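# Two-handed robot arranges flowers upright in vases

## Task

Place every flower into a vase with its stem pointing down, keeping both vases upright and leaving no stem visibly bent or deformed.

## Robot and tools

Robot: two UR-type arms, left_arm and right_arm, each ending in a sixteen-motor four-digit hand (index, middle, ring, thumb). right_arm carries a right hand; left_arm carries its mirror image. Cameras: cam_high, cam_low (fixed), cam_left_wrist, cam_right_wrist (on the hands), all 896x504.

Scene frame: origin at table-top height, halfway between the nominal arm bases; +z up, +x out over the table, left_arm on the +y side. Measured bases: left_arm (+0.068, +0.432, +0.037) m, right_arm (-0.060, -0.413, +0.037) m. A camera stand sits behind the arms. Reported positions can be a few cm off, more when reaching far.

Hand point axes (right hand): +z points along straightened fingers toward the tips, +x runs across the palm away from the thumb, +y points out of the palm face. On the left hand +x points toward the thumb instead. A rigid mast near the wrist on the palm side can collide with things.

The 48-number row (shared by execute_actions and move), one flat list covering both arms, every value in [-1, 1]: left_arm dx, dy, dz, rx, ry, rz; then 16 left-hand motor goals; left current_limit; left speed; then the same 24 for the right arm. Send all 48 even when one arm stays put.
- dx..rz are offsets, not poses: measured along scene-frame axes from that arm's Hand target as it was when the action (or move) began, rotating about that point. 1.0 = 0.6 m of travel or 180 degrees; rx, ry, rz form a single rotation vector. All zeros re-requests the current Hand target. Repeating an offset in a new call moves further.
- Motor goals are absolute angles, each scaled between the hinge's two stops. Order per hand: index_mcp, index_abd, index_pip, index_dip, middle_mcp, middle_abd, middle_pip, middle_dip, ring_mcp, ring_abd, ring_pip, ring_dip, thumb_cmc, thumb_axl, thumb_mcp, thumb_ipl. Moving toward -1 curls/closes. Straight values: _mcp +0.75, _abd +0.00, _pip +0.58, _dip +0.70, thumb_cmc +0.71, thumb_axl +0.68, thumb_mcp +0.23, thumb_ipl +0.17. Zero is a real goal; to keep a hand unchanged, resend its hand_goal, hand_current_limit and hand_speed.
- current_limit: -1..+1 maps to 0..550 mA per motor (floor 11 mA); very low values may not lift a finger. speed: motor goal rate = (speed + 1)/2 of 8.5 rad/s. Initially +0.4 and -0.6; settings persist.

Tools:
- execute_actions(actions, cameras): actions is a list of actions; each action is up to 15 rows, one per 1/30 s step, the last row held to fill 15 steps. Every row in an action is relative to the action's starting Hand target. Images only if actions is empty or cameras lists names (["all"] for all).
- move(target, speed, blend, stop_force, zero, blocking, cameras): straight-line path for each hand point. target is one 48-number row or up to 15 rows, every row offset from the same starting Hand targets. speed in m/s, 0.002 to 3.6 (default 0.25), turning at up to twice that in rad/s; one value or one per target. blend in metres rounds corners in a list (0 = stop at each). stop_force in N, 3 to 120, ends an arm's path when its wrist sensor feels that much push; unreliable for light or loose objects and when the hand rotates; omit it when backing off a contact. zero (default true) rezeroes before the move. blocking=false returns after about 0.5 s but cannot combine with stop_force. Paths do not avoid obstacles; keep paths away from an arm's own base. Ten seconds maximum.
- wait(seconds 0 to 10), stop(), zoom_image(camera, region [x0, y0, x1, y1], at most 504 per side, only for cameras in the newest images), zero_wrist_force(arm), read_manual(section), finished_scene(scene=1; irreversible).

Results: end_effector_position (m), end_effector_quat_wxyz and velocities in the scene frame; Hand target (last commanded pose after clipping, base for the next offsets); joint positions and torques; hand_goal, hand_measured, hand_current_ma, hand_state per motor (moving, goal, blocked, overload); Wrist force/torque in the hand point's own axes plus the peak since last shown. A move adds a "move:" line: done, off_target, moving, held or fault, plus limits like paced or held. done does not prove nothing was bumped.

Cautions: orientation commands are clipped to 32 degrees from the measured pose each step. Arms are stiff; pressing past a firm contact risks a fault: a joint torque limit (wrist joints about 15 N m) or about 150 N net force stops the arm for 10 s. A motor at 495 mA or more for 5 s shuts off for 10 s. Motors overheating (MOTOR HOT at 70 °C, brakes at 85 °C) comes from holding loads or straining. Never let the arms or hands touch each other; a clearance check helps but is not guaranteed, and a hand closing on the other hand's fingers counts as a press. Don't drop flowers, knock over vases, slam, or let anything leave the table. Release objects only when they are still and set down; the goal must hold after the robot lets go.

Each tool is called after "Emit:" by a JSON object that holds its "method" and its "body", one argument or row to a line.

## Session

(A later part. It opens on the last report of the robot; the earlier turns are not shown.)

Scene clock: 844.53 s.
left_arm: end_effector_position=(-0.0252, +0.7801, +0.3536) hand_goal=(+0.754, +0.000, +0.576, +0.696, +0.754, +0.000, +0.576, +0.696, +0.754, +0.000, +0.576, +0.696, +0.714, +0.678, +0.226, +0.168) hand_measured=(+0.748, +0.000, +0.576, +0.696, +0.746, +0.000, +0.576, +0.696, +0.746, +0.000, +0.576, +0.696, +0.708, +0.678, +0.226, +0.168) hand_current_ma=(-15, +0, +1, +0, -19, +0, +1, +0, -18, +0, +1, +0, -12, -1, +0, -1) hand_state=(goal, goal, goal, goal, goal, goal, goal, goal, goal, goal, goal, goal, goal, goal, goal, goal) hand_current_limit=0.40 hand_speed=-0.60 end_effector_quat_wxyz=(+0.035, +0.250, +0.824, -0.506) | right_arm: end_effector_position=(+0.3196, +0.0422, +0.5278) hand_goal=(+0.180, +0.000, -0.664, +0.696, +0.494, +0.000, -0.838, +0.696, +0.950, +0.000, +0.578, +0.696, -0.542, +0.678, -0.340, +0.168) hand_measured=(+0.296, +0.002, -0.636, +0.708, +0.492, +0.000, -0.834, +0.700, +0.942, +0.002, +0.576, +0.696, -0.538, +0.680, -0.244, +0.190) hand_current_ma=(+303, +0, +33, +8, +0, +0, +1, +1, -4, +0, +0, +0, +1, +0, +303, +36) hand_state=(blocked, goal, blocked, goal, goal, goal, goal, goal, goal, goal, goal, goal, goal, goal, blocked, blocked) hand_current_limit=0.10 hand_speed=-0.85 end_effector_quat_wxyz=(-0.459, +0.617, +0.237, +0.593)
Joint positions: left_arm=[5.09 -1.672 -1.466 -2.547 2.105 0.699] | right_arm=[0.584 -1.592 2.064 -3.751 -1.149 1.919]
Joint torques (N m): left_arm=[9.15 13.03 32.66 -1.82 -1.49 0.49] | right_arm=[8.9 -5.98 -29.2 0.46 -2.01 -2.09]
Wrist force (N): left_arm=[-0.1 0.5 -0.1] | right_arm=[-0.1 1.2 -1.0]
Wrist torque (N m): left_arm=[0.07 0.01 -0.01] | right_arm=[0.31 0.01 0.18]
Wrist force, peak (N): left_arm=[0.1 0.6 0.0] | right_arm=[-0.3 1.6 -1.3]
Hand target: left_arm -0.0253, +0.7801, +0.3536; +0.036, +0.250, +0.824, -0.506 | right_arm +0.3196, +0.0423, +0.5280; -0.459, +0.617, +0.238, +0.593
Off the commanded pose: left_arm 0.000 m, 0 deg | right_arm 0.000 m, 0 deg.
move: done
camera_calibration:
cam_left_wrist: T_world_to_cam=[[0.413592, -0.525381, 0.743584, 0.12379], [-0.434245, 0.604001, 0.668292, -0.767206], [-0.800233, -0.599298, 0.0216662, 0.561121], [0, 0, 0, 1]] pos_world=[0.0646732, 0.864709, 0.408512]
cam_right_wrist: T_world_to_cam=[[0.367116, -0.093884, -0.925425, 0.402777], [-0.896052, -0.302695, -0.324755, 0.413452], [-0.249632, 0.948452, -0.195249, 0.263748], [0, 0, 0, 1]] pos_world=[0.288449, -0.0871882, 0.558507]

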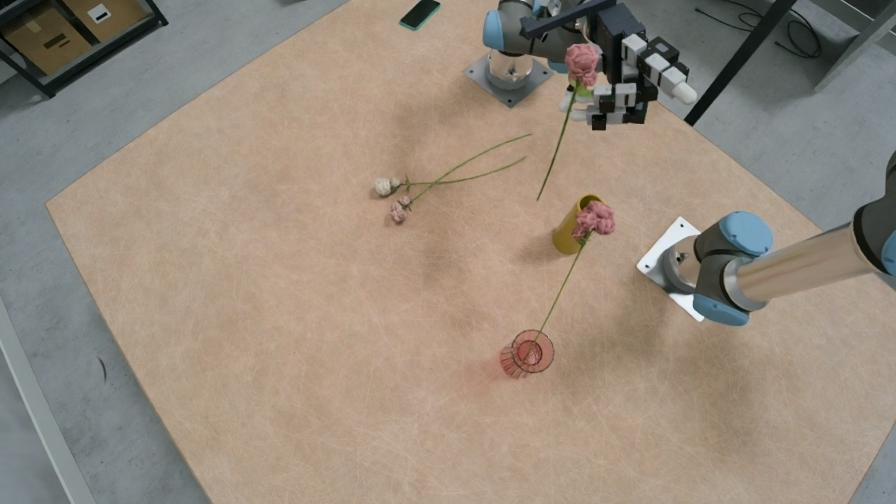

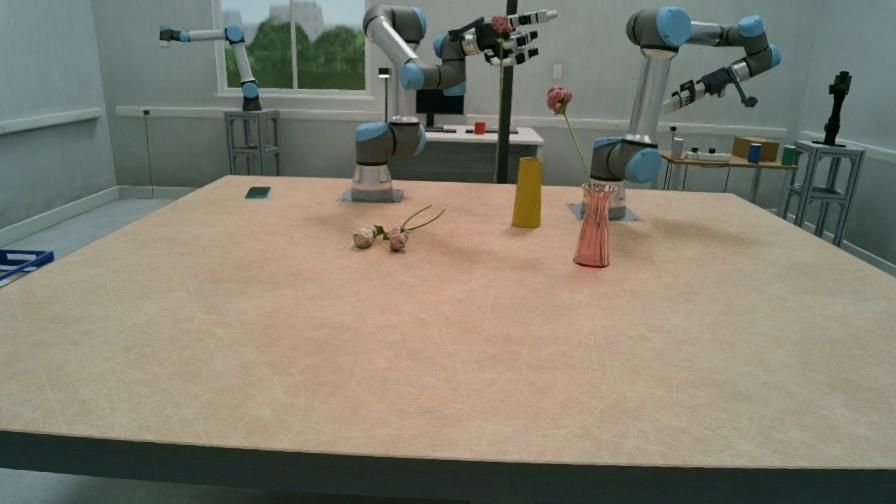

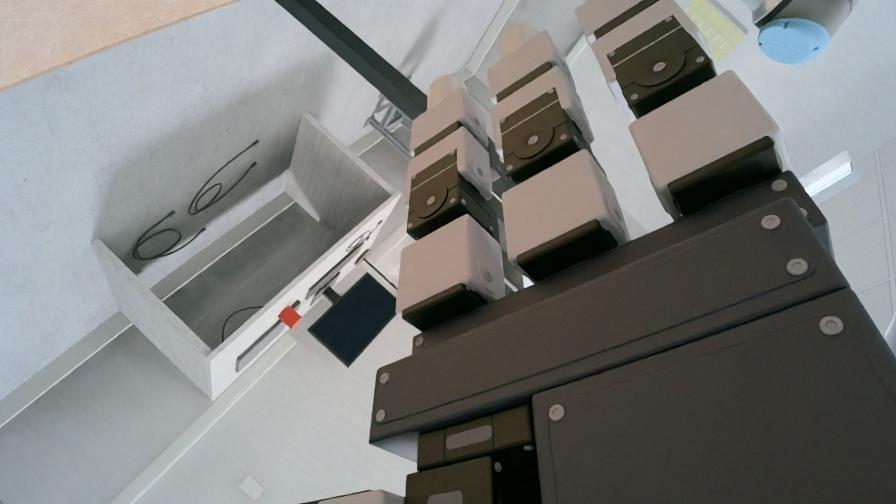

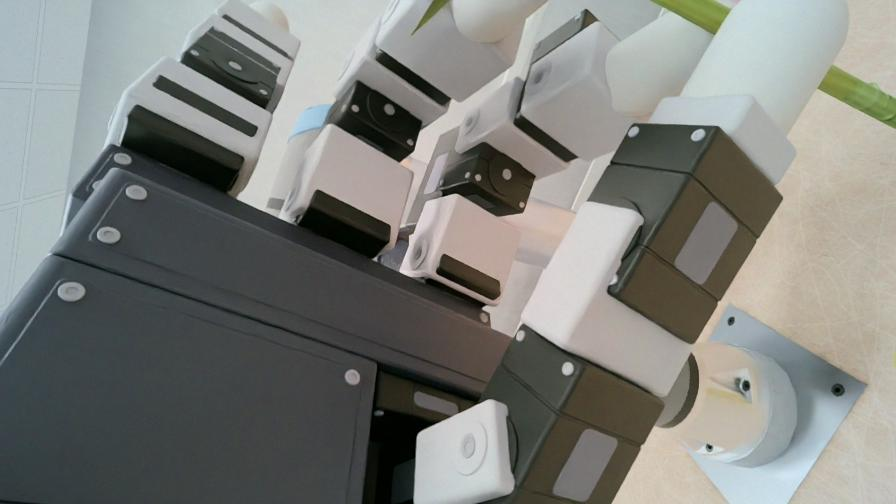

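Emit:
{"method": "move", "body": {
  "target": [
    [0,0,0,0,0,0,0.754,0,0.576,0.696,0.754,0,0.576,0.696,0.754,0,0.576,0.696,0.714,0.678,0.226,0.168,0.4,-0.6,0,0,0.1833,0.0042,-0.0218,0,0.18,0,-0.664,0.696,0.493,0,-0.839,0.696,0.95,0,0.577,0.696,-0.543,0.677,-0.34,0.168,0.1,-0.85],
    [0,0,0,0,0,0,0.754,0,0.576,0.696,0.754,0,0.576,0.696,0.754,0,0.576,0.696,0.714,0.678,0.226,0.168,0.4,-0.6,-0.1225,0.175,0.1833,0.0042,-0.0218,0,0.18,0,-0.664,0.696,0.493,0,-0.839,0.696,0.95,0,0.577,0.696,-0.543,0.677,-0.34,0.168,0.1,-0.85]
  ],
  "speed": 0.15,
  "blend": [0.03,0],
  "cameras": ["all"]
}}

Emit:
{"method": "zoom_image", "body": {
  "camera": "cam_low",
  "region": [460, 0, 640, 240]
}}

Emit:
{"method": "zoom_image", "body": {
  "camera": "cam_high",
  "region": [500, 80, 700, 280]
}}

Scene clock: 862.80 s.
left_arm: end_effector_position=(-0.0253, +0.7801, +0.3536) hand_goal=(+0.754, +0.000, +0.576, +0.696, +0.754, +0.000, +0.576, +0.696, +0.754, +0.000, +0.576, +0.696, +0.714, +0.678, +0.226, +0.168) hand_measured=(+0.748, +0.000, +0.576, +0.696, +0.746, +0.000, +0.576, +0.696, +0.746, +0.000, +0.576, +0.696, +0.708, +0.678, +0.226, +0.168) hand_current_ma=(-15, +0, +1, +0, -19, +0, +1, +0, -18, +0, +1, +0, -12, -1, +0, -1) hand_state=(goal, goal, goal, goal, goal, goal, goal, goal, goal, goal, goal, goal, goal, goal, goal, goal) hand_current_limit=0.40 hand_speed=-0.60 end_effector_quat_wxyz=(+0.036, +0.250, +0.824, -0.506) | right_arm: end_effector_position=(+0.2461, +0.1472, +0.6379) hand_goal=(+0.180, +0.000, -0.664, +0.696, +0.494, +0.000, -0.838, +0.696, +0.950, +0.000, +0.578, +0.696, -0.542, +0.678, -0.340, +0.168) hand_measured=(+0.296, +0.002, -0.636, +0.708, +0.492, +0.000, -0.834, +0.700, +0.944, +0.002, +0.576, +0.696, -0.538, +0.680, -0.244, +0.190) hand_current_ma=(+302, +0, +33, +8, +0, +0, +1, +1, -3, +0, +0, +0, +1, +0, +303, +36) hand_state=(blocked, goal, blocked, goal, goal, goal, goal, goal, goal, goal, goal, goal, goal, goal, blocked, blocked) hand_current_limit=0.10 hand_speed=-0.85 end_effector_quat_wxyz=(-0.455, +0.593, +0.249, +0.616)
Joint positions: left_arm=[5.09 -1.672 -1.465 -2.547 2.105 0.699] | right_arm=[0.937 -1.503 1.713 -3.524 -1.492 1.823]
Joint torques (N m): left_arm=[7.97 13.52 32.97 -1.77 -1.16 0.62] | right_arm=[10.1 -11.34 -33.81 0.56 -1.51 -2.09]
Wrist force (N): left_arm=[-0.3 0.0 0.4] | right_arm=[0.0 1.5 -1.4]
Wrist torque (N m): left_arm=[-0.02 0.05 -0.02] | right_arm=[0.38 0.01 0.18]
Wrist force, peak (N): left_arm=[-0.5 -0.4 0.2] | right_arm=[0.0 1.8 -1.7]
Hand target: left_arm -0.0253, +0.7801, +0.3536; +0.036, +0.250, +0.824, -0.506 | right_arm +0.2461, +0.1473, +0.6379; -0.455, +0.593, +0.249, +0.616
Off the commanded pose: left_arm 0.000 m, 0 deg | right_arm 0.000 m, 0 deg.
move: done
camera_calibration:
cam_left_wrist: T_world_to_cam=[[0.413719, -0.525305, 0.743566, 0.123766], [-0.434367, 0.603892, 0.668311, -0.767155], [-0.800101, -0.599474, 0.0216662, 0.561185], [0, 0, 0, 1]] pos_world=[0.0645736, 0.86471, 0.408512]
cam_right_wrist: T_world_to_cam=[[0.430157, -0.0818787, -0.899033, 0.507463], [-0.871297, -0.298256, -0.389723, 0.449878], [-0.236232, 0.950967, -0.199638, 0.16643], [0, 0, 0, 1]] pos_world=[0.213005, 0.01746, 0.66478]

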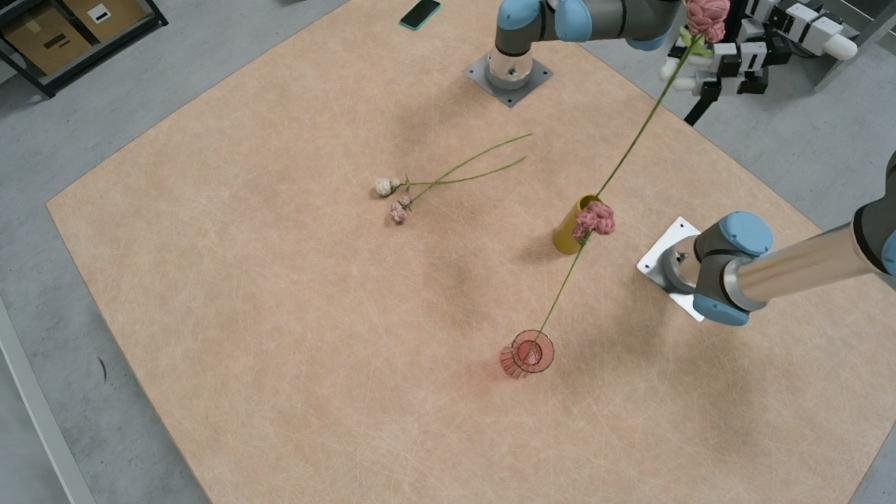

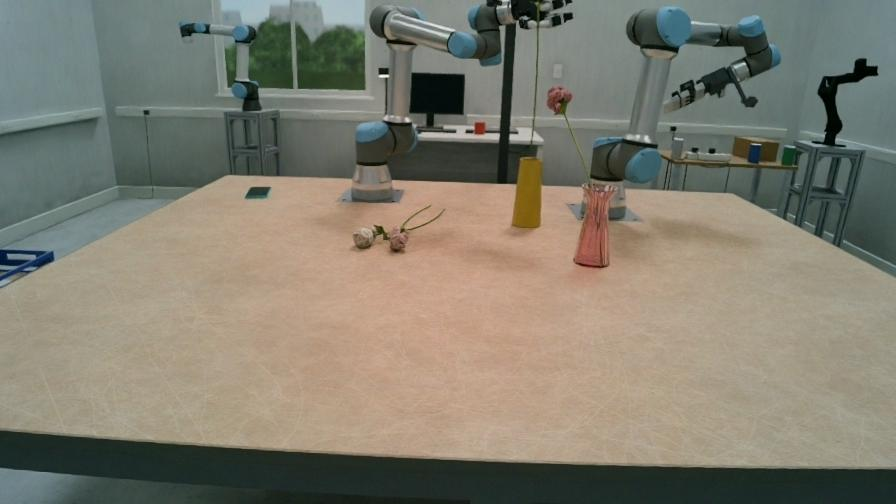

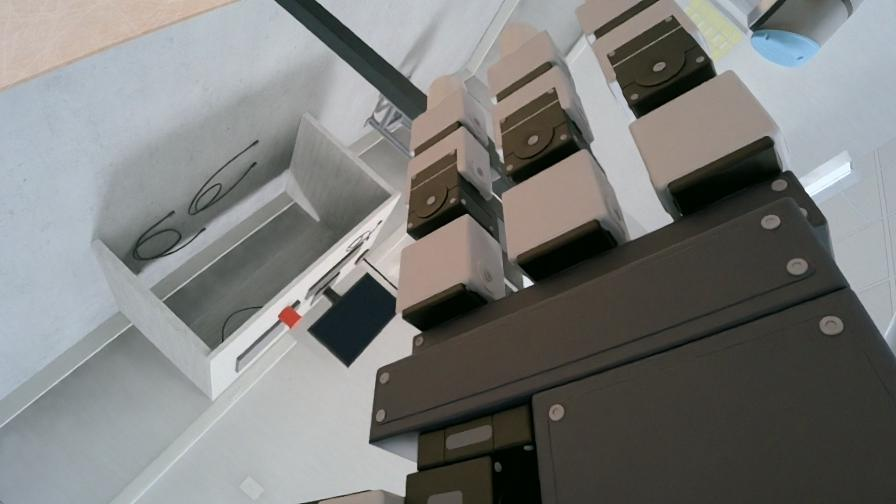

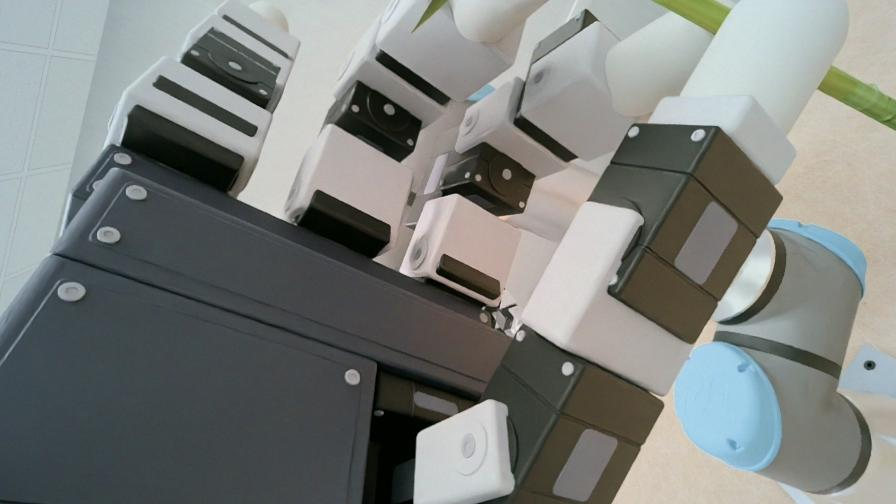

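Scaled by 2.100 from the camera's 896x504 image, which has a finer 1280x720 frame.

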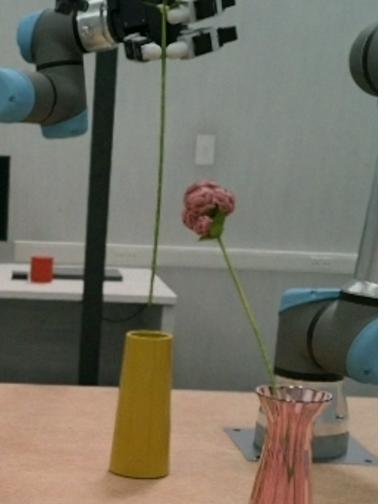

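Scaled by 2.520 from the camera's 896x504 image, which has a finer 1280x720 frame.

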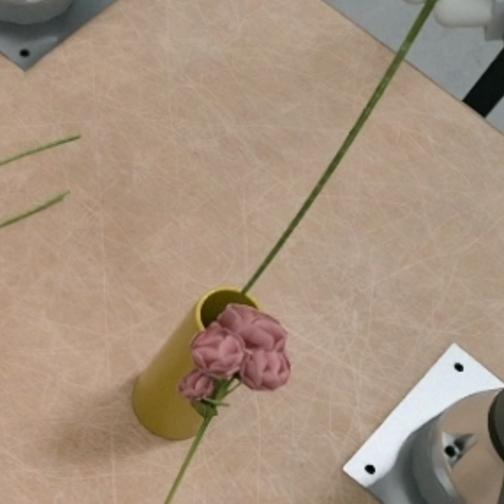

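Emit:
{"method": "move", "body": {
  "target": [0,0,0,0,0,0,0.754,0,0.576,0.696,0.754,0,0.576,0.696,0.754,0,0.576,0.696,0.714,0.678,0.226,0.168,0.4,-0.6,0,0.008,-0.3667,0,0,0,0.18,0,-0.664,0.696,0.493,0,-0.839,0.696,0.95,0,0.577,0.696,-0.543,0.677,-0.34,0.168,0.1,-0.85],
  "speed": 0.12,
  "stop_force": 6,
  "cameras": ["cam_high","cam_low"]
}}

Emit:
{"method": "zoom_image", "body": {
  "camera": "cam_low",
  "region": [460, 0, 640, 240]
}}

Emit:
{"method": "zoom_image", "body": {
  "camera": "cam_high",
  "region": [500, 80, 700, 280]
}}

Scene clock: 879.37 s.
left_arm: end_effector_position=(-0.0253, +0.7801, +0.3536) hand_goal=(+0.754, +0.000, +0.576, +0.696, +0.754, +0.000, +0.576, +0.696, +0.754, +0.000, +0.576, +0.696, +0.714, +0.678, +0.226, +0.168) hand_measured=(+0.748, +0.000, +0.576, +0.696, +0.746, +0.000, +0.576, +0.696, +0.746, +0.000, +0.576, +0.696, +0.708, +0.678, +0.226, +0.168) hand_current_ma=(-15, +0, +1, +0, -19, +0, +1, +0, -18, +0, +1, +0, -12, -1, +0, -1) hand_state=(goal, goal, goal, goal, goal, goal, goal, goal, goal, goal, goal, goal, goal, goal, goal, goal) hand_current_limit=0.40 hand_speed=-0.60 end_effector_quat_wxyz=(+0.036, +0.250, +0.824, -0.506) | right_arm: end_effector_position=(+0.2461, +0.1521, +0.4179) hand_goal=(+0.180, +0.000, -0.664, +0.696, +0.494, +0.000, -0.838, +0.696, +0.950, +0.000, +0.578, +0.696, -0.542, +0.678, -0.340, +0.168) hand_measured=(+0.296, +0.002, -0.636, +0.708, +0.492, +0.000, -0.834, +0.700, +0.944, +0.002, +0.576, +0.696, -0.538, +0.680, -0.244, +0.190) hand_current_ma=(+303, +0, +33, +8, +0, +0, +1, +1, -3, +0, +0, +0, +1, +0, +302, +36) hand_state=(blocked, goal, blocked, goal, goal, goal, goal, goal, goal, goal, goal, goal, goal, goal, blocked, blocked) hand_current_limit=0.10 hand_speed=-0.85 end_effector_quat_wxyz=(-0.455, +0.593, +0.249, +0.616)
Joint positions: left_arm=[5.09 -1.672 -1.465 -2.547 2.105 0.699] | right_arm=[0.944 -1.232 2.022 -4.104 -1.499 1.822]
Joint torques (N m): left_arm=[8.16 12.81 32.81 -1.74 -0.78 0.58] | right_arm=[9.02 -17.15 -4.47 -3.49 -1.79 -2.47]
Wrist force (N): left_arm=[-0.1 -0.1 0.1] | right_arm=[-0.1 1.4 -1.4]
Wrist torque (N m): left_arm=[-0.02 0.02 0.00] | right_arm=[0.34 0.01 0.17]
Wrist force, peak (N): left_arm=[-0.1 0.4 0.6] | right_arm=[-0.1 1.6 -1.7]
Hand target: left_arm -0.0253, +0.7801, +0.3536; +0.036, +0.250, +0.824, -0.506 | right_arm +0.2461, +0.1521, +0.4179; -0.455, +0.593, +0.249, +0.616
Off the commanded pose: left_arm 0.000 m, 0 deg | right_arm 0.000 m, 0 deg.
move: done
Images, in order (width x height): cam_high 896x504, cam_low 896x504.

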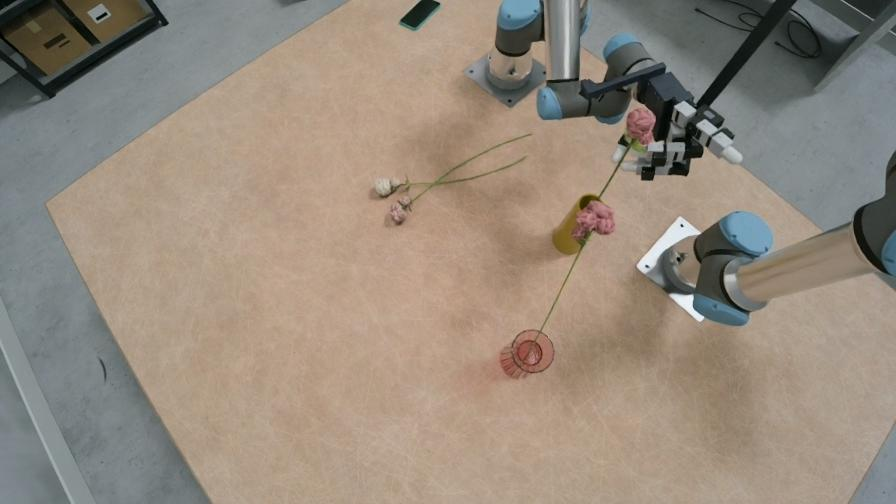

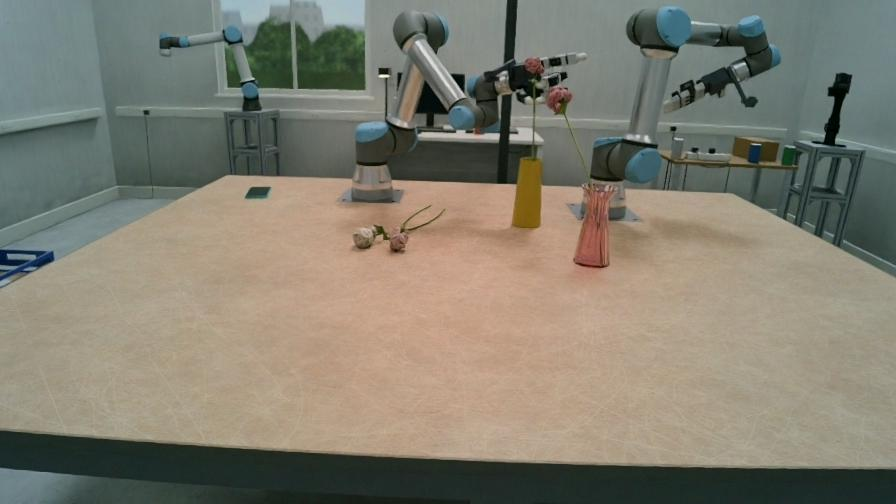

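Scaled by 2.100 from the camera's 896x504 image, which has a finer 1280x720 frame.

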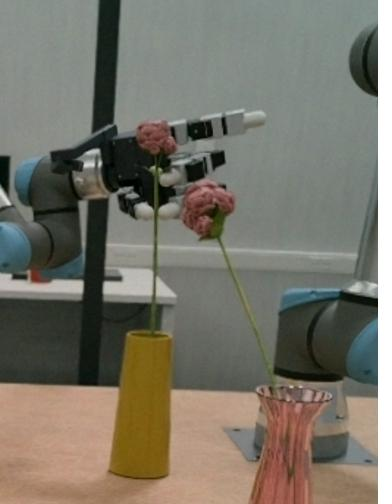

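Scaled by 2.520 from the camera's 896x504 image, which has a finer 1280x720 frame.

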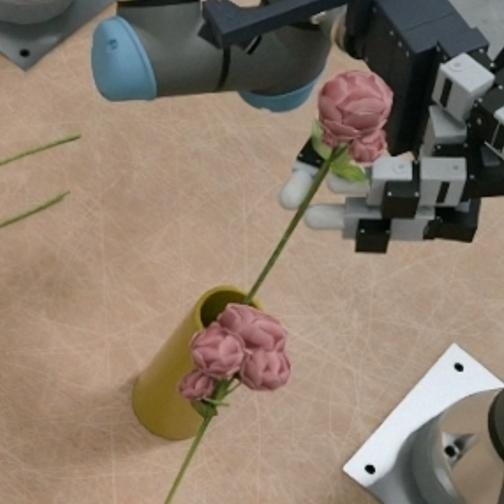

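Emit:
{"method": "move", "body": {
  "target": [0,0,0,0,0,0,0.754,0,0.576,0.696,0.754,0,0.576,0.696,0.754,0,0.576,0.696,0.714,0.678,0.226,0.168,0.4,-0.6,0,0,-0.06,0,0,0,0.18,0,-0.664,0.696,0.493,0,-0.839,0.696,0.95,0,0.577,0.696,-0.543,0.677,-0.34,0.168,0.1,-0.85],
  "speed": 0.04,
  "stop_force": 3,
  "cameras": []
}}

Emit:
{"method": "move", "body": {
  "target": [0,0,0,0,0,0,0.754,0,0.576,0.696,0.754,0,0.576,0.696,0.754,0,0.576,0.696,0.714,0.678,0.226,0.168,0.4,-0.6,0.058,0.0115,0.004,-0.0053,0.0273,0,0.18,0,-0.664,0.696,0.493,0,-0.839,0.696,0.95,0,0.577,0.696,-0.543,0.677,-0.34,0.168,0.1,-0.85],
  "speed": 0.06,
  "cameras": ["cam_high","cam_low"]
}}

Emit:
{"method": "zoom_image", "body": {
  "camera": "cam_low",
  "region": [460, 0, 640, 240]
}}

Emit:
{"method": "zoom_image", "body": {
  "camera": "cam_high",
  "region": [500, 80, 700, 280]
}}

Scene clock: 893.33 s.
left_arm: end_effector_position=(-0.0253, +0.7801, +0.3536) hand_goal=(+0.754, +0.000, +0.576, +0.696, +0.754, +0.000, +0.576, +0.696, +0.754, +0.000, +0.576, +0.696, +0.714, +0.678, +0.226, +0.168) hand_measured=(+0.748, +0.000, +0.576, +0.696, +0.746, +0.000, +0.576, +0.696, +0.746, +0.000, +0.576, +0.696, +0.708, +0.678, +0.226, +0.168) hand_current_ma=(-15, +0, +1, +0, -19, +0, +1, +0, -18, +0, +1, +0, -12, -1, +0, -1) hand_state=(goal, goal, goal, goal, goal, goal, goal, goal, goal, goal, goal, goal, goal, goal, goal, goal) hand_current_limit=0.40 hand_speed=-0.60 end_effector_quat_wxyz=(+0.036, +0.250, +0.824, -0.506) | right_arm: end_effector_position=(+0.2461, +0.1521, +0.3914) hand_goal=(+0.180, +0.000, -0.664, +0.696, +0.494, +0.000, -0.838, +0.696, +0.950, +0.000, +0.578, +0.696, -0.542, +0.678, -0.340, +0.168) hand_measured=(+0.296, +0.004, -0.636, +0.708, +0.494, +0.000, -0.836, +0.700, +0.946, +0.002, +0.576, +0.696, -0.556, +0.670, -0.250, +0.190) hand_current_ma=(+302, +1, +33, +8, +0, +0, +1, +1, -2, +1, +0, +0, -12, -6, +302, +37) hand_state=(blocked, goal, blocked, goal, goal, goal, goal, goal, goal, goal, goal, goal, goal, goal, blocked, blocked) hand_current_limit=0.10 hand_speed=-0.85 end_effector_quat_wxyz=(-0.455, +0.594, +0.249, +0.616)
Joint positions: left_arm=[5.09 -1.672 -1.465 -2.547 2.105 0.699] | right_arm=[0.944 -1.181 2.041 -4.174 -1.499 1.822]
Joint torques (N m): left_arm=[7.78 12.99 32.81 -1.7 -0.43 0.56] | right_arm=[4.19 -43.66 -25.77 0.62 -1.17 -0.77]
Wrist force (N): left_arm=[-0.2 0.0 0.3] | right_arm=[-0.3 1.5 -1.3]
Wrist torque (N m): left_arm=[-0.02 0.03 -0.01] | right_arm=[0.36 0.05 0.16]
Wrist force, peak (N): left_arm=[0.2 0.2 0.7] | right_arm=[3.0 0.8 -0.9]
Hand target: left_arm -0.0253, +0.7801, +0.3536; +0.036, +0.250, +0.824, -0.506 | right_arm +0.2461, +0.1521, +0.3914; -0.455, +0.594, +0.249, +0.616 (not the last commanded pose)
Off the commanded pose: left_arm 0.000 m, 0 deg | right_arm 0.009 m, 0 deg.
move: contact (right_arm)
No camera images: "cameras" was empty.

Scene clock: 894.67 s.
left_arm: end_effector_position=(-0.0253, +0.7801, +0.3536) hand_goal=(+0.754, +0.000, +0.576, +0.696, +0.754, +0.000, +0.576, +0.696, +0.754, +0.000, +0.576, +0.696, +0.714, +0.678, +0.226, +0.168) hand_measured=(+0.748, +0.000, +0.576, +0.696, +0.746, +0.000, +0.576, +0.696, +0.746, +0.000, +0.576, +0.696, +0.708, +0.678, +0.226, +0.168) hand_current_ma=(-15, +0, +1, +0, -19, +0, +1, +0, -18, +0, +1, +0, -12, -1, +0, -1) hand_state=(goal, goal, goal, goal, goal, goal, goal, goal, goal, goal, goal, goal, goal, goal, goal, goal) hand_current_limit=0.40 hand_speed=-0.60 end_effector_quat_wxyz=(+0.036, +0.250, +0.824, -0.506) | right_arm: end_effector_position=(+0.2808, +0.1589, +0.3937) hand_goal=(+0.180, +0.000, -0.664, +0.696, +0.494, +0.000, -0.838, +0.696, +0.950, +0.000, +0.578, +0.696, -0.542, +0.678, -0.340, +0.168) hand_measured=(+0.296, +0.004, -0.636, +0.708, +0.494, +0.000, -0.836, +0.700, +0.946, +0.002, +0.576, +0.696, -0.556, +0.670, -0.250, +0.190) hand_current_ma=(+303, +1, +33, +8, +0, +0, +1, +1, -2, +1, +0, +0, -12, -6, +302, +37) hand_state=(blocked, goal, blocked, goal, goal, goal, goal, goal, goal, goal, goal, goal, goal, goal, blocked, blocked) hand_current_limit=0.10 hand_speed=-0.85 end_effector_quat_wxyz=(-0.460, +0.623, +0.235, +0.588) end_effector_velocity=(+0.001, +0.000, +0.000) end_effector_angular_velocity=(-0.001, +0.002, +0.000)
Joint positions: left_arm=[5.09 -1.672 -1.465 -2.547 2.105 0.699] | right_arm=[0.885 -1.196 1.99 -4.05 -1.449 1.889]
Joint velocities: left_arm=[within noise] | right_arm=[-0.001 0 -0.002 0.005 0.002 0.001]
Joint torques (N m): left_arm=[8.37 12.92 32.77 -1.74 -0.44 0.51] | right_arm=[-9.8 -44.47 -26.39 0.05 1.73 2.64]
Wrist force (N): left_arm=[-0.2 0.0 0.0] | right_arm=[0.3 1.8 -0.9]
Wrist torque (N m): left_arm=[0.00 0.03 -0.01] | right_arm=[0.37 -0.03 0.11]
Wrist force, peak (N): left_arm=[0.0 0.3 0.5] | right_arm=[0.2 2.1 -1.1]
Hand target: left_arm -0.0253, +0.7801, +0.3536; +0.036, +0.250, +0.824, -0.506 | right_arm +0.2809, +0.1590, +0.3938; -0.460, +0.623, +0.235, +0.587
Off the commanded pose: left_arm 0.000 m, 0 deg | right_arm 0.000 m, 0 deg.
move: done
Images, in order (width x height): cam_high 896x504, cam_low 896x504.

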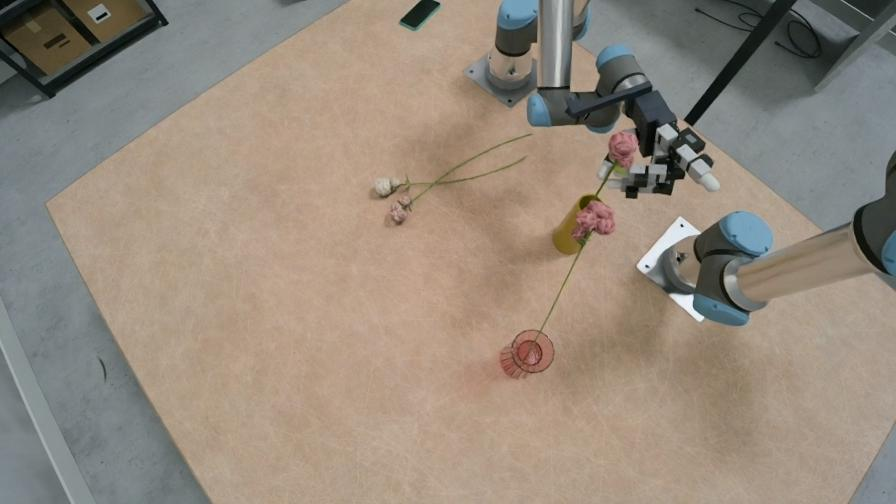

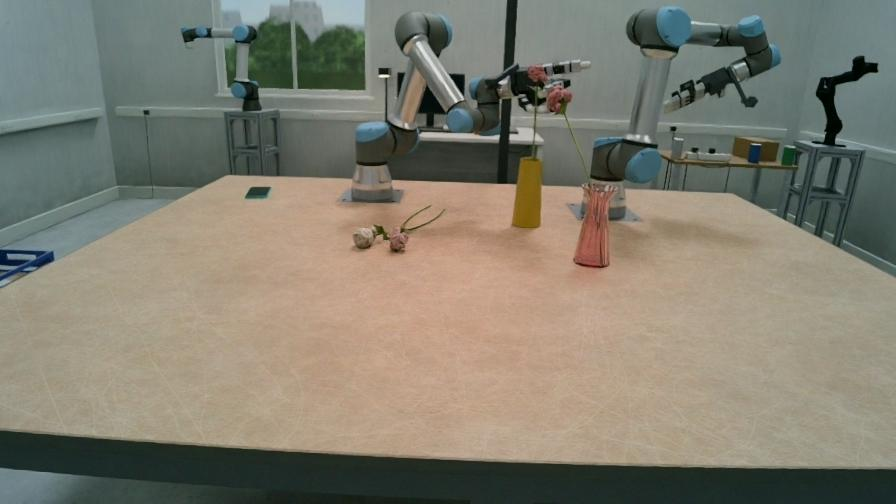

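Scaled by 2.100 from the camera's 896x504 image, which has a finer 1280x720 frame.

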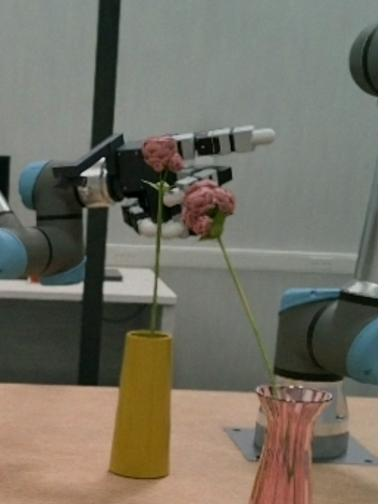

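Scaled by 2.520 from the camera's 896x504 image, which has a finer 1280x720 frame.

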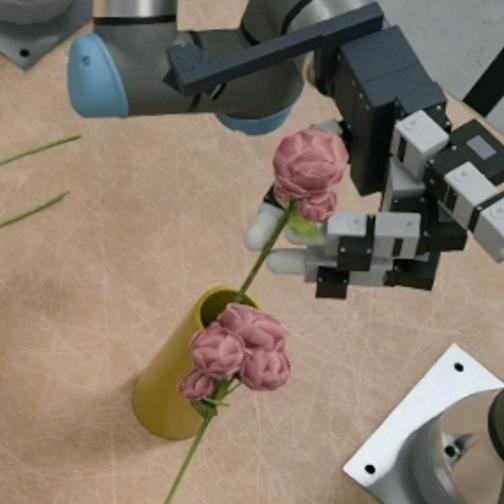

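Emit:
{"method": "move", "body": {
  "target": [
    [0,0,0,0,0,0,0.754,0,0.576,0.696,0.754,0,0.576,0.696,0.754,0,0.576,0.696,0.714,0.678,0.226,0.168,0.4,-0.6,0,0,0,0,0,0,0.507,0,-0.847,0.696,0.671,0,-0.942,0.696,0.95,0,0.577,0.696,-0.543,0.677,-0.11,0.168,0.1,-0.9],
    [0,0,0,0,0,0,0.754,0,0.576,0.696,0.754,0,0.576,0.696,0.754,0,0.576,0.696,0.714,0.678,0.226,0.168,0.4,-0.6,-0.15,-0.029,0,0,0,0,0.507,0,-0.847,0.696,0.671,0,-0.942,0.696,0.95,0,0.577,0.696,-0.543,0.677,-0.11,0.168,0.1,-0.9]
  ],
  "speed": 0.06,
  "cameras": ["cam_high","cam_low","cam_right_wrist"]
}}

Emit:
{"method": "zoom_image", "body": {
  "camera": "cam_low",
  "region": [460, 0, 640, 240]
}}

Emit:
{"method": "zoom_image", "body": {
  "camera": "cam_high",
  "region": [500, 80, 700, 280]
}}

Scene clock: 903.37 s.
left_arm: end_effector_position=(-0.0253, +0.7801, +0.3536) hand_goal=(+0.754, +0.000, +0.576, +0.696, +0.754, +0.000, +0.576, +0.696, +0.754, +0.000, +0.576, +0.696, +0.714, +0.678, +0.226, +0.168) hand_measured=(+0.748, +0.000, +0.576, +0.696, +0.746, +0.000, +0.576, +0.696, +0.746, +0.000, +0.576, +0.696, +0.708, +0.678, +0.226, +0.168) hand_current_ma=(-15, +0, +1, +0, -19, +0, +1, +0, -18, +0, +1, +0, -12, -1, +0, -1) hand_state=(goal, goal, goal, goal, goal, goal, goal, goal, goal, goal, goal, goal, goal, goal, goal, goal) hand_current_limit=0.40 hand_speed=-0.60 end_effector_quat_wxyz=(+0.036, +0.250, +0.824, -0.506) | right_arm: end_effector_position=(+0.1911, +0.1416, +0.3938) hand_goal=(+0.508, +0.000, -0.846, +0.696, +0.672, +0.000, -0.942, +0.696, +0.950, +0.000, +0.578, +0.696, -0.542, +0.678, -0.110, +0.168) hand_measured=(+0.500, +0.006, -0.842, +0.698, +0.666, +0.000, -0.938, +0.700, +0.946, +0.002, +0.576, +0.696, -0.536, +0.678, -0.110, +0.170) hand_current_ma=(-5, +2, +1, +1, -3, +0, +1, +1, -2, +1, +0, +0, +3, +0, +0, +1) hand_state=(goal, goal, goal, goal, goal, goal, goal, goal, goal, goal, goal, goal, goal, goal, goal, goal) hand_current_limit=0.10 hand_speed=-0.90 end_effector_quat_wxyz=(-0.460, +0.623, +0.235, +0.587)
Joint positions: left_arm=[5.09 -1.672 -1.465 -2.547 2.105 0.699] | right_arm=[1.048 -1.274 2.108 -4.089 -1.611 1.87]
Joint torques (N m): left_arm=[8.03 13.22 32.4 -1.76 0.01 0.59] | right_arm=[7.49 -39.11 -1.81 -3.79 -1.54 -2.39]
Wrist force (N): left_arm=[0.2 0.3 0.2] | right_arm=[0.0 1.4 -0.8]
Wrist torque (N m): left_arm=[0.03 -0.02 0.02] | right_arm=[0.29 0.02 0.17]
Wrist force, peak (N): left_arm=[0.3 0.1 0.4] | right_arm=[0.8 1.9 -1.0]
Hand target: left_arm -0.0253, +0.7801, +0.3536; +0.036, +0.250, +0.824, -0.506 | right_arm +0.1909, +0.1416, +0.3938; -0.460, +0.623, +0.235, +0.587
Off the commanded pose: left_arm 0.000 m, 0 deg | right_arm 0.000 m, 0 deg.
move: done
camera_calibration:
cam_right_wrist: T_world_to_cam=[[0.351408, -0.0973681, -0.931145, 0.341028], [-0.90135, -0.304105, -0.308364, 0.279638], [-0.253142, 0.947649, -0.194628, 0.111694], [0, 0, 0, 1]] pos_world=[0.160486, 0.0123975, 0.425515]
Images, in order (width x height): cam_high 896x504, cam_low 896x504, cam_right_wrist 896x504.

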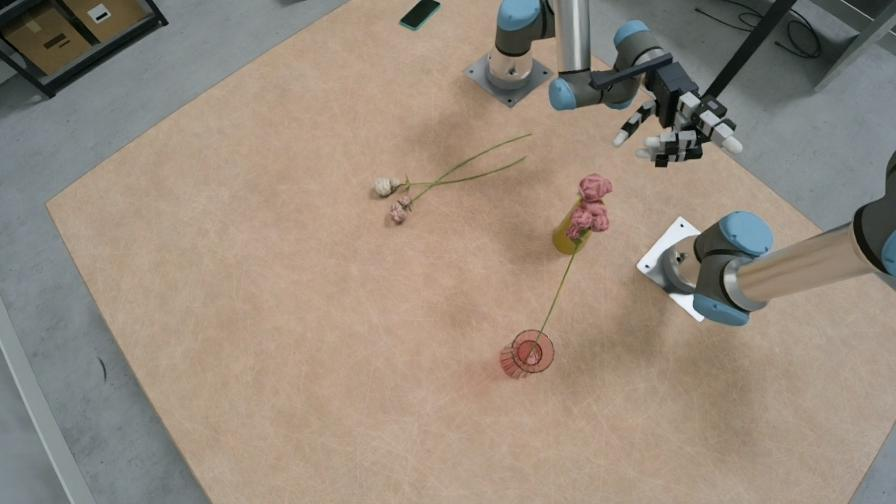

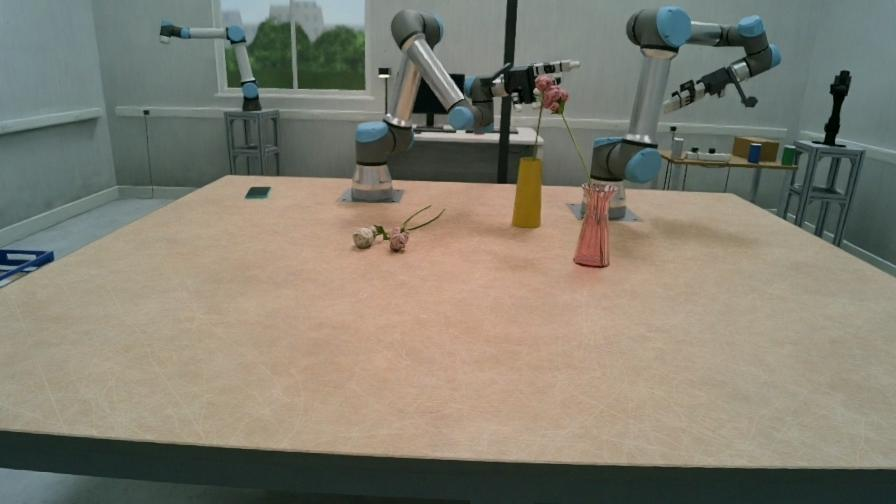

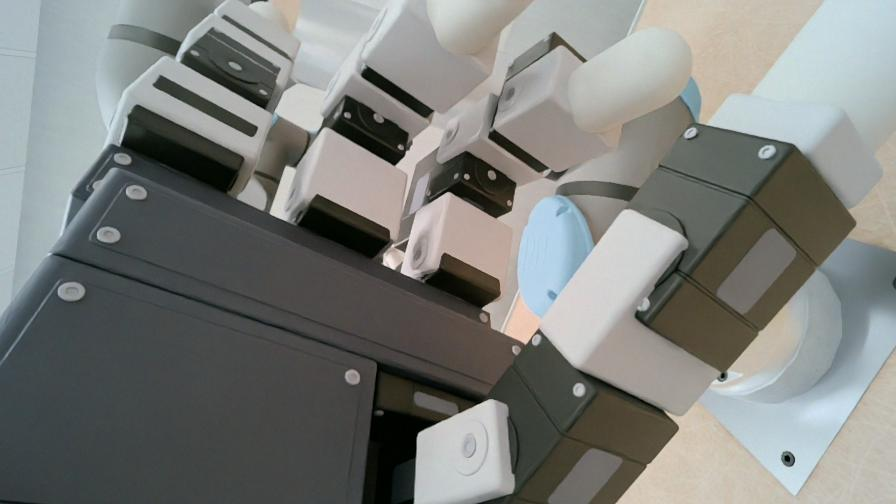

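Scaled by 2.100 from the camera's 896x504 image, which has a finer 1280x720 frame.

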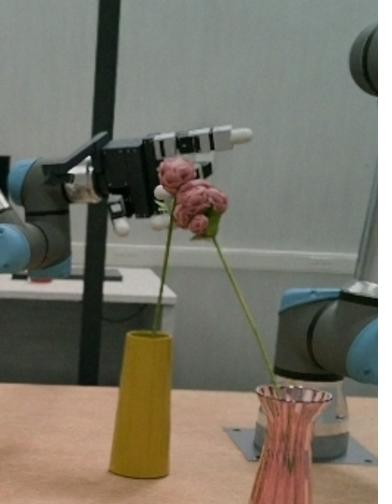

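Scaled by 2.520 from the camera's 896x504 image, which has a finer 1280x720 frame.

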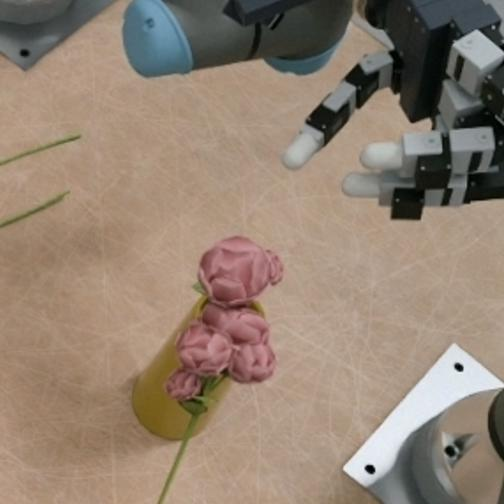

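Emit:
{"method": "move", "body": {
  "target": [
    [0,0,0,0,0,0,0.754,0,0.576,0.696,0.754,0,0.576,0.696,0.754,0,0.576,0.696,0.714,0.678,0.226,0.168,0.4,-0.6,-0.02,-0.35,0,0,0.1,-0.02,0.507,0,-0.847,0.696,0.753,0,-0.971,0.696,0.95,0,0.577,0.696,-0.586,0.677,-0.11,0.168,0.1,-0.7],
    [0,0,0,0,0,0,0.754,0,0.576,0.696,0.754,0,0.576,0.696,0.754,0,0.576,0.696,0.714,0.678,0.226,0.168,0.4,-0.6,0.348,-0.486,-0.107,-0.0015,0.453,-0.0998,0.507,0,-0.847,0.696,0.753,0,-0.971,0.696,0.95,0,0.577,0.696,-0.586,0.677,-0.11,0.168,0.1,-0.7],
    [0,0,0,0,0,0,0.754,0,0.576,0.696,0.754,0,0.576,0.696,0.754,0,0.576,0.696,0.714,0.678,0.226,0.168,0.4,-0.6,0.509,-0.6305,-0.523,-0.0015,0.453,-0.0998,0.507,0,-0.847,0.696,0.753,0,-0.971,0.696,0.95,0,0.577,0.696,-0.586,0.677,-0.11,0.168,0.1,-0.7]
  ],
  "speed": 0.3,
  "blend": [0.05,0.05,0],
  "cameras": ["all"]
}}

Emit:
{"method": "zoom_image", "body": {
  "camera": "cam_low",
  "region": [340, 120, 500, 260]
}}

Emit:
{"method": "zoom_image", "body": {
  "camera": "cam_high",
  "region": [340, 110, 480, 250]
}}

Scene clock: 962.37 s.
left_arm: end_effector_position=(-0.0253, +0.7801, +0.3536) hand_goal=(+0.754, +0.000, +0.576, +0.696, +0.754, +0.000, +0.576, +0.696, +0.754, +0.000, +0.576, +0.696, +0.714, +0.678, +0.226, +0.168) hand_measured=(+0.748, +0.000, +0.576, +0.696, +0.746, +0.000, +0.576, +0.696, +0.746, +0.000, +0.576, +0.696, +0.708, +0.678, +0.226, +0.168) hand_current_ma=(-15, +0, +1, +0, -19, +0, +1, +0, -18, +0, +1, +0, -12, -1, +0, -1) hand_state=(goal, goal, goal, goal, goal, goal, goal, goal, goal, goal, goal, goal, goal, goal, goal, goal) hand_current_limit=0.40 hand_speed=-0.60 end_effector_quat_wxyz=(+0.036, +0.250, +0.824, -0.506) | right_arm: end_effector_position=(+0.4962, -0.2368, +0.0801) hand_goal=(+0.508, +0.000, -0.846, +0.696, +0.754, +0.000, -0.970, +0.696, +0.950, +0.000, +0.578, +0.696, -0.586, +0.678, -0.110, +0.168) hand_measured=(+0.502, +0.002, -0.842, +0.698, +0.748, +0.000, -0.966, +0.700, +0.942, +0.002, +0.576, +0.696, -0.584, +0.678, -0.110, +0.170) hand_current_ma=(-4, +1, +1, +1, -3, +0, +1, +1, -5, +1, +0, +0, +1, +0, +0, +1) hand_state=(goal, goal, goal, goal, goal, goal, goal, goal, goal, goal, goal, goal, goal, goal, goal, goal) hand_current_limit=0.10 hand_speed=-0.70 end_effector_quat_wxyz=(-0.410, +0.882, -0.212, +0.098) end_effector_velocity=(+0.001, +0.000, -0.001) end_effector_angular_velocity=(+0.000, +0.000, +0.000)
Joint positions: left_arm=[5.09 -1.672 -1.465 -2.547 2.105 0.699] | right_arm=[-0.162 -1.107 2.07 -2.898 -0.761 2.055]
Joint velocities: left_arm=[within noise] | right_arm=[0 0.005 -0.002 -0.003 0 0]
Joint torques (N m): left_arm=[7.61 12.93 32.43 -1.75 0.39 0.63] | right_arm=[8.69 -18.15 -23.29 -5.45 3.22 2.5]
Wrist force (N): left_arm=[-0.1 0.2 0.2] | right_arm=[0.7 0.3 0.0]
Wrist torque (N m): left_arm=[0.01 0.03 -0.01] | right_arm=[0.11 -0.10 0.17]
Wrist force, peak (N): left_arm=[-0.4 0.2 0.5] | right_arm=[0.4 1.8 -2.1]
Hand target: left_arm -0.0253, +0.7801, +0.3536; +0.036, +0.250, +0.824, -0.506 | right_arm +0.4963, -0.2367, +0.0800; -0.410, +0.882, -0.212, +0.098
Off the commanded pose: left_arm 0.000 m, 0 deg | right_arm 0.000 m, 0 deg.
move: done
camera_calibration:
cam_left_wrist: T_world_to_cam=[[0.413719, -0.525305, 0.743566, 0.123766], [-0.434367, 0.603892, 0.668311, -0.767155], [-0.800101, -0.599474, 0.0216662, 0.561185], [0, 0, 0, 1]] pos_world=[0.0645736, 0.86471, 0.408512]
cam_right_wrist: T_world_to_cam=[[-0.884809, 0.00103176, -0.465953, 0.50434], [-0.465619, -0.0399155, 0.884085, 0.0936496], [-0.0176866, 0.999203, 0.035798, 0.363407], [0, 0, 0, 1]] pos_world=[0.496277, -0.3599, 0.139196]

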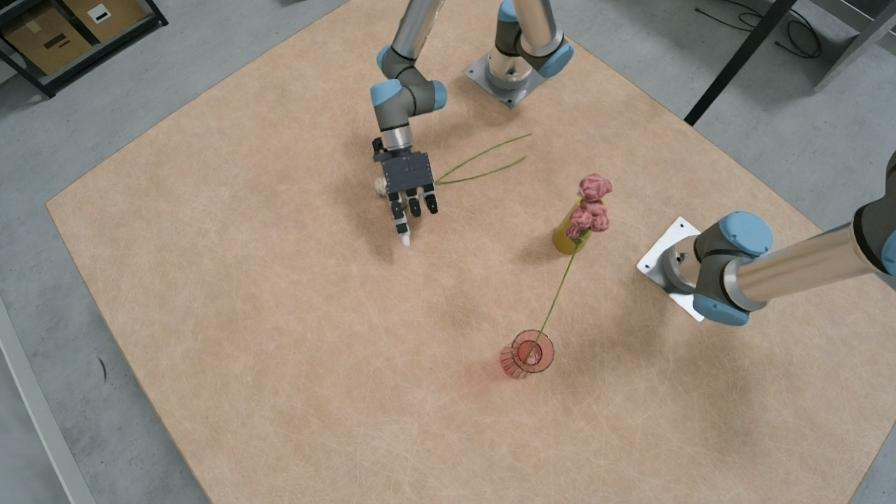

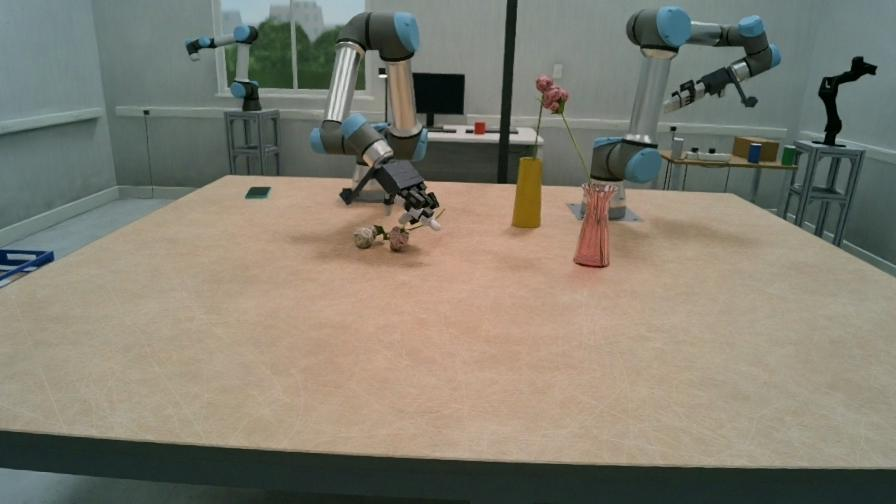

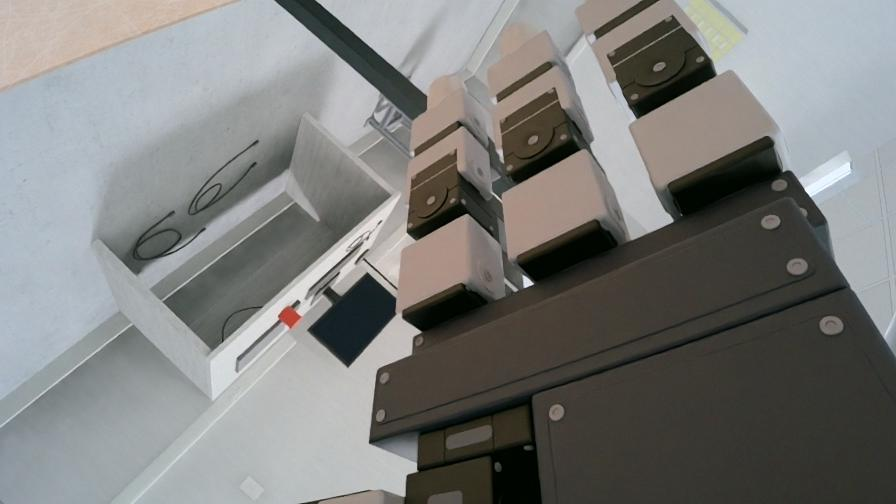

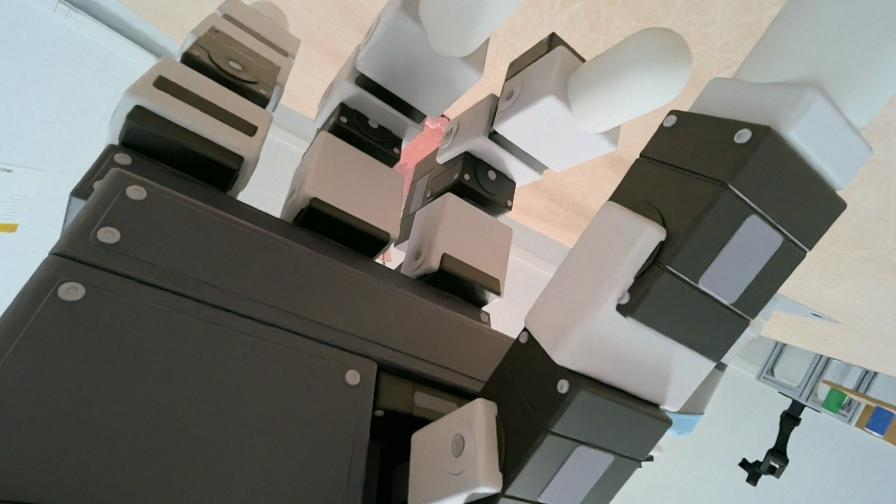

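Scaled by 3.150 from the camera's 896x504 image, which has a finer 1280x720 frame.

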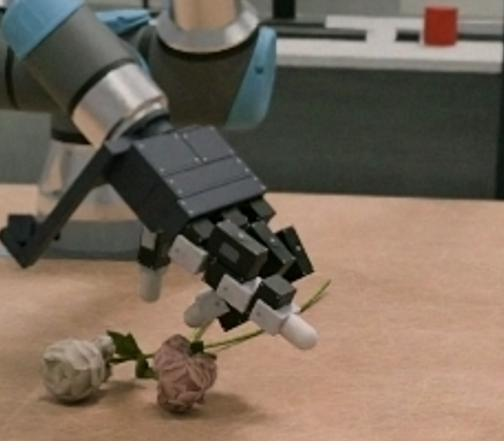

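Scaled by 3.600 from the camera's 896x504 image, which has a finer 1280x720 frame.

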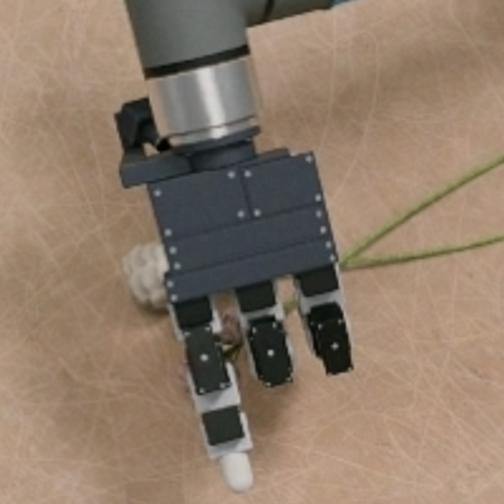

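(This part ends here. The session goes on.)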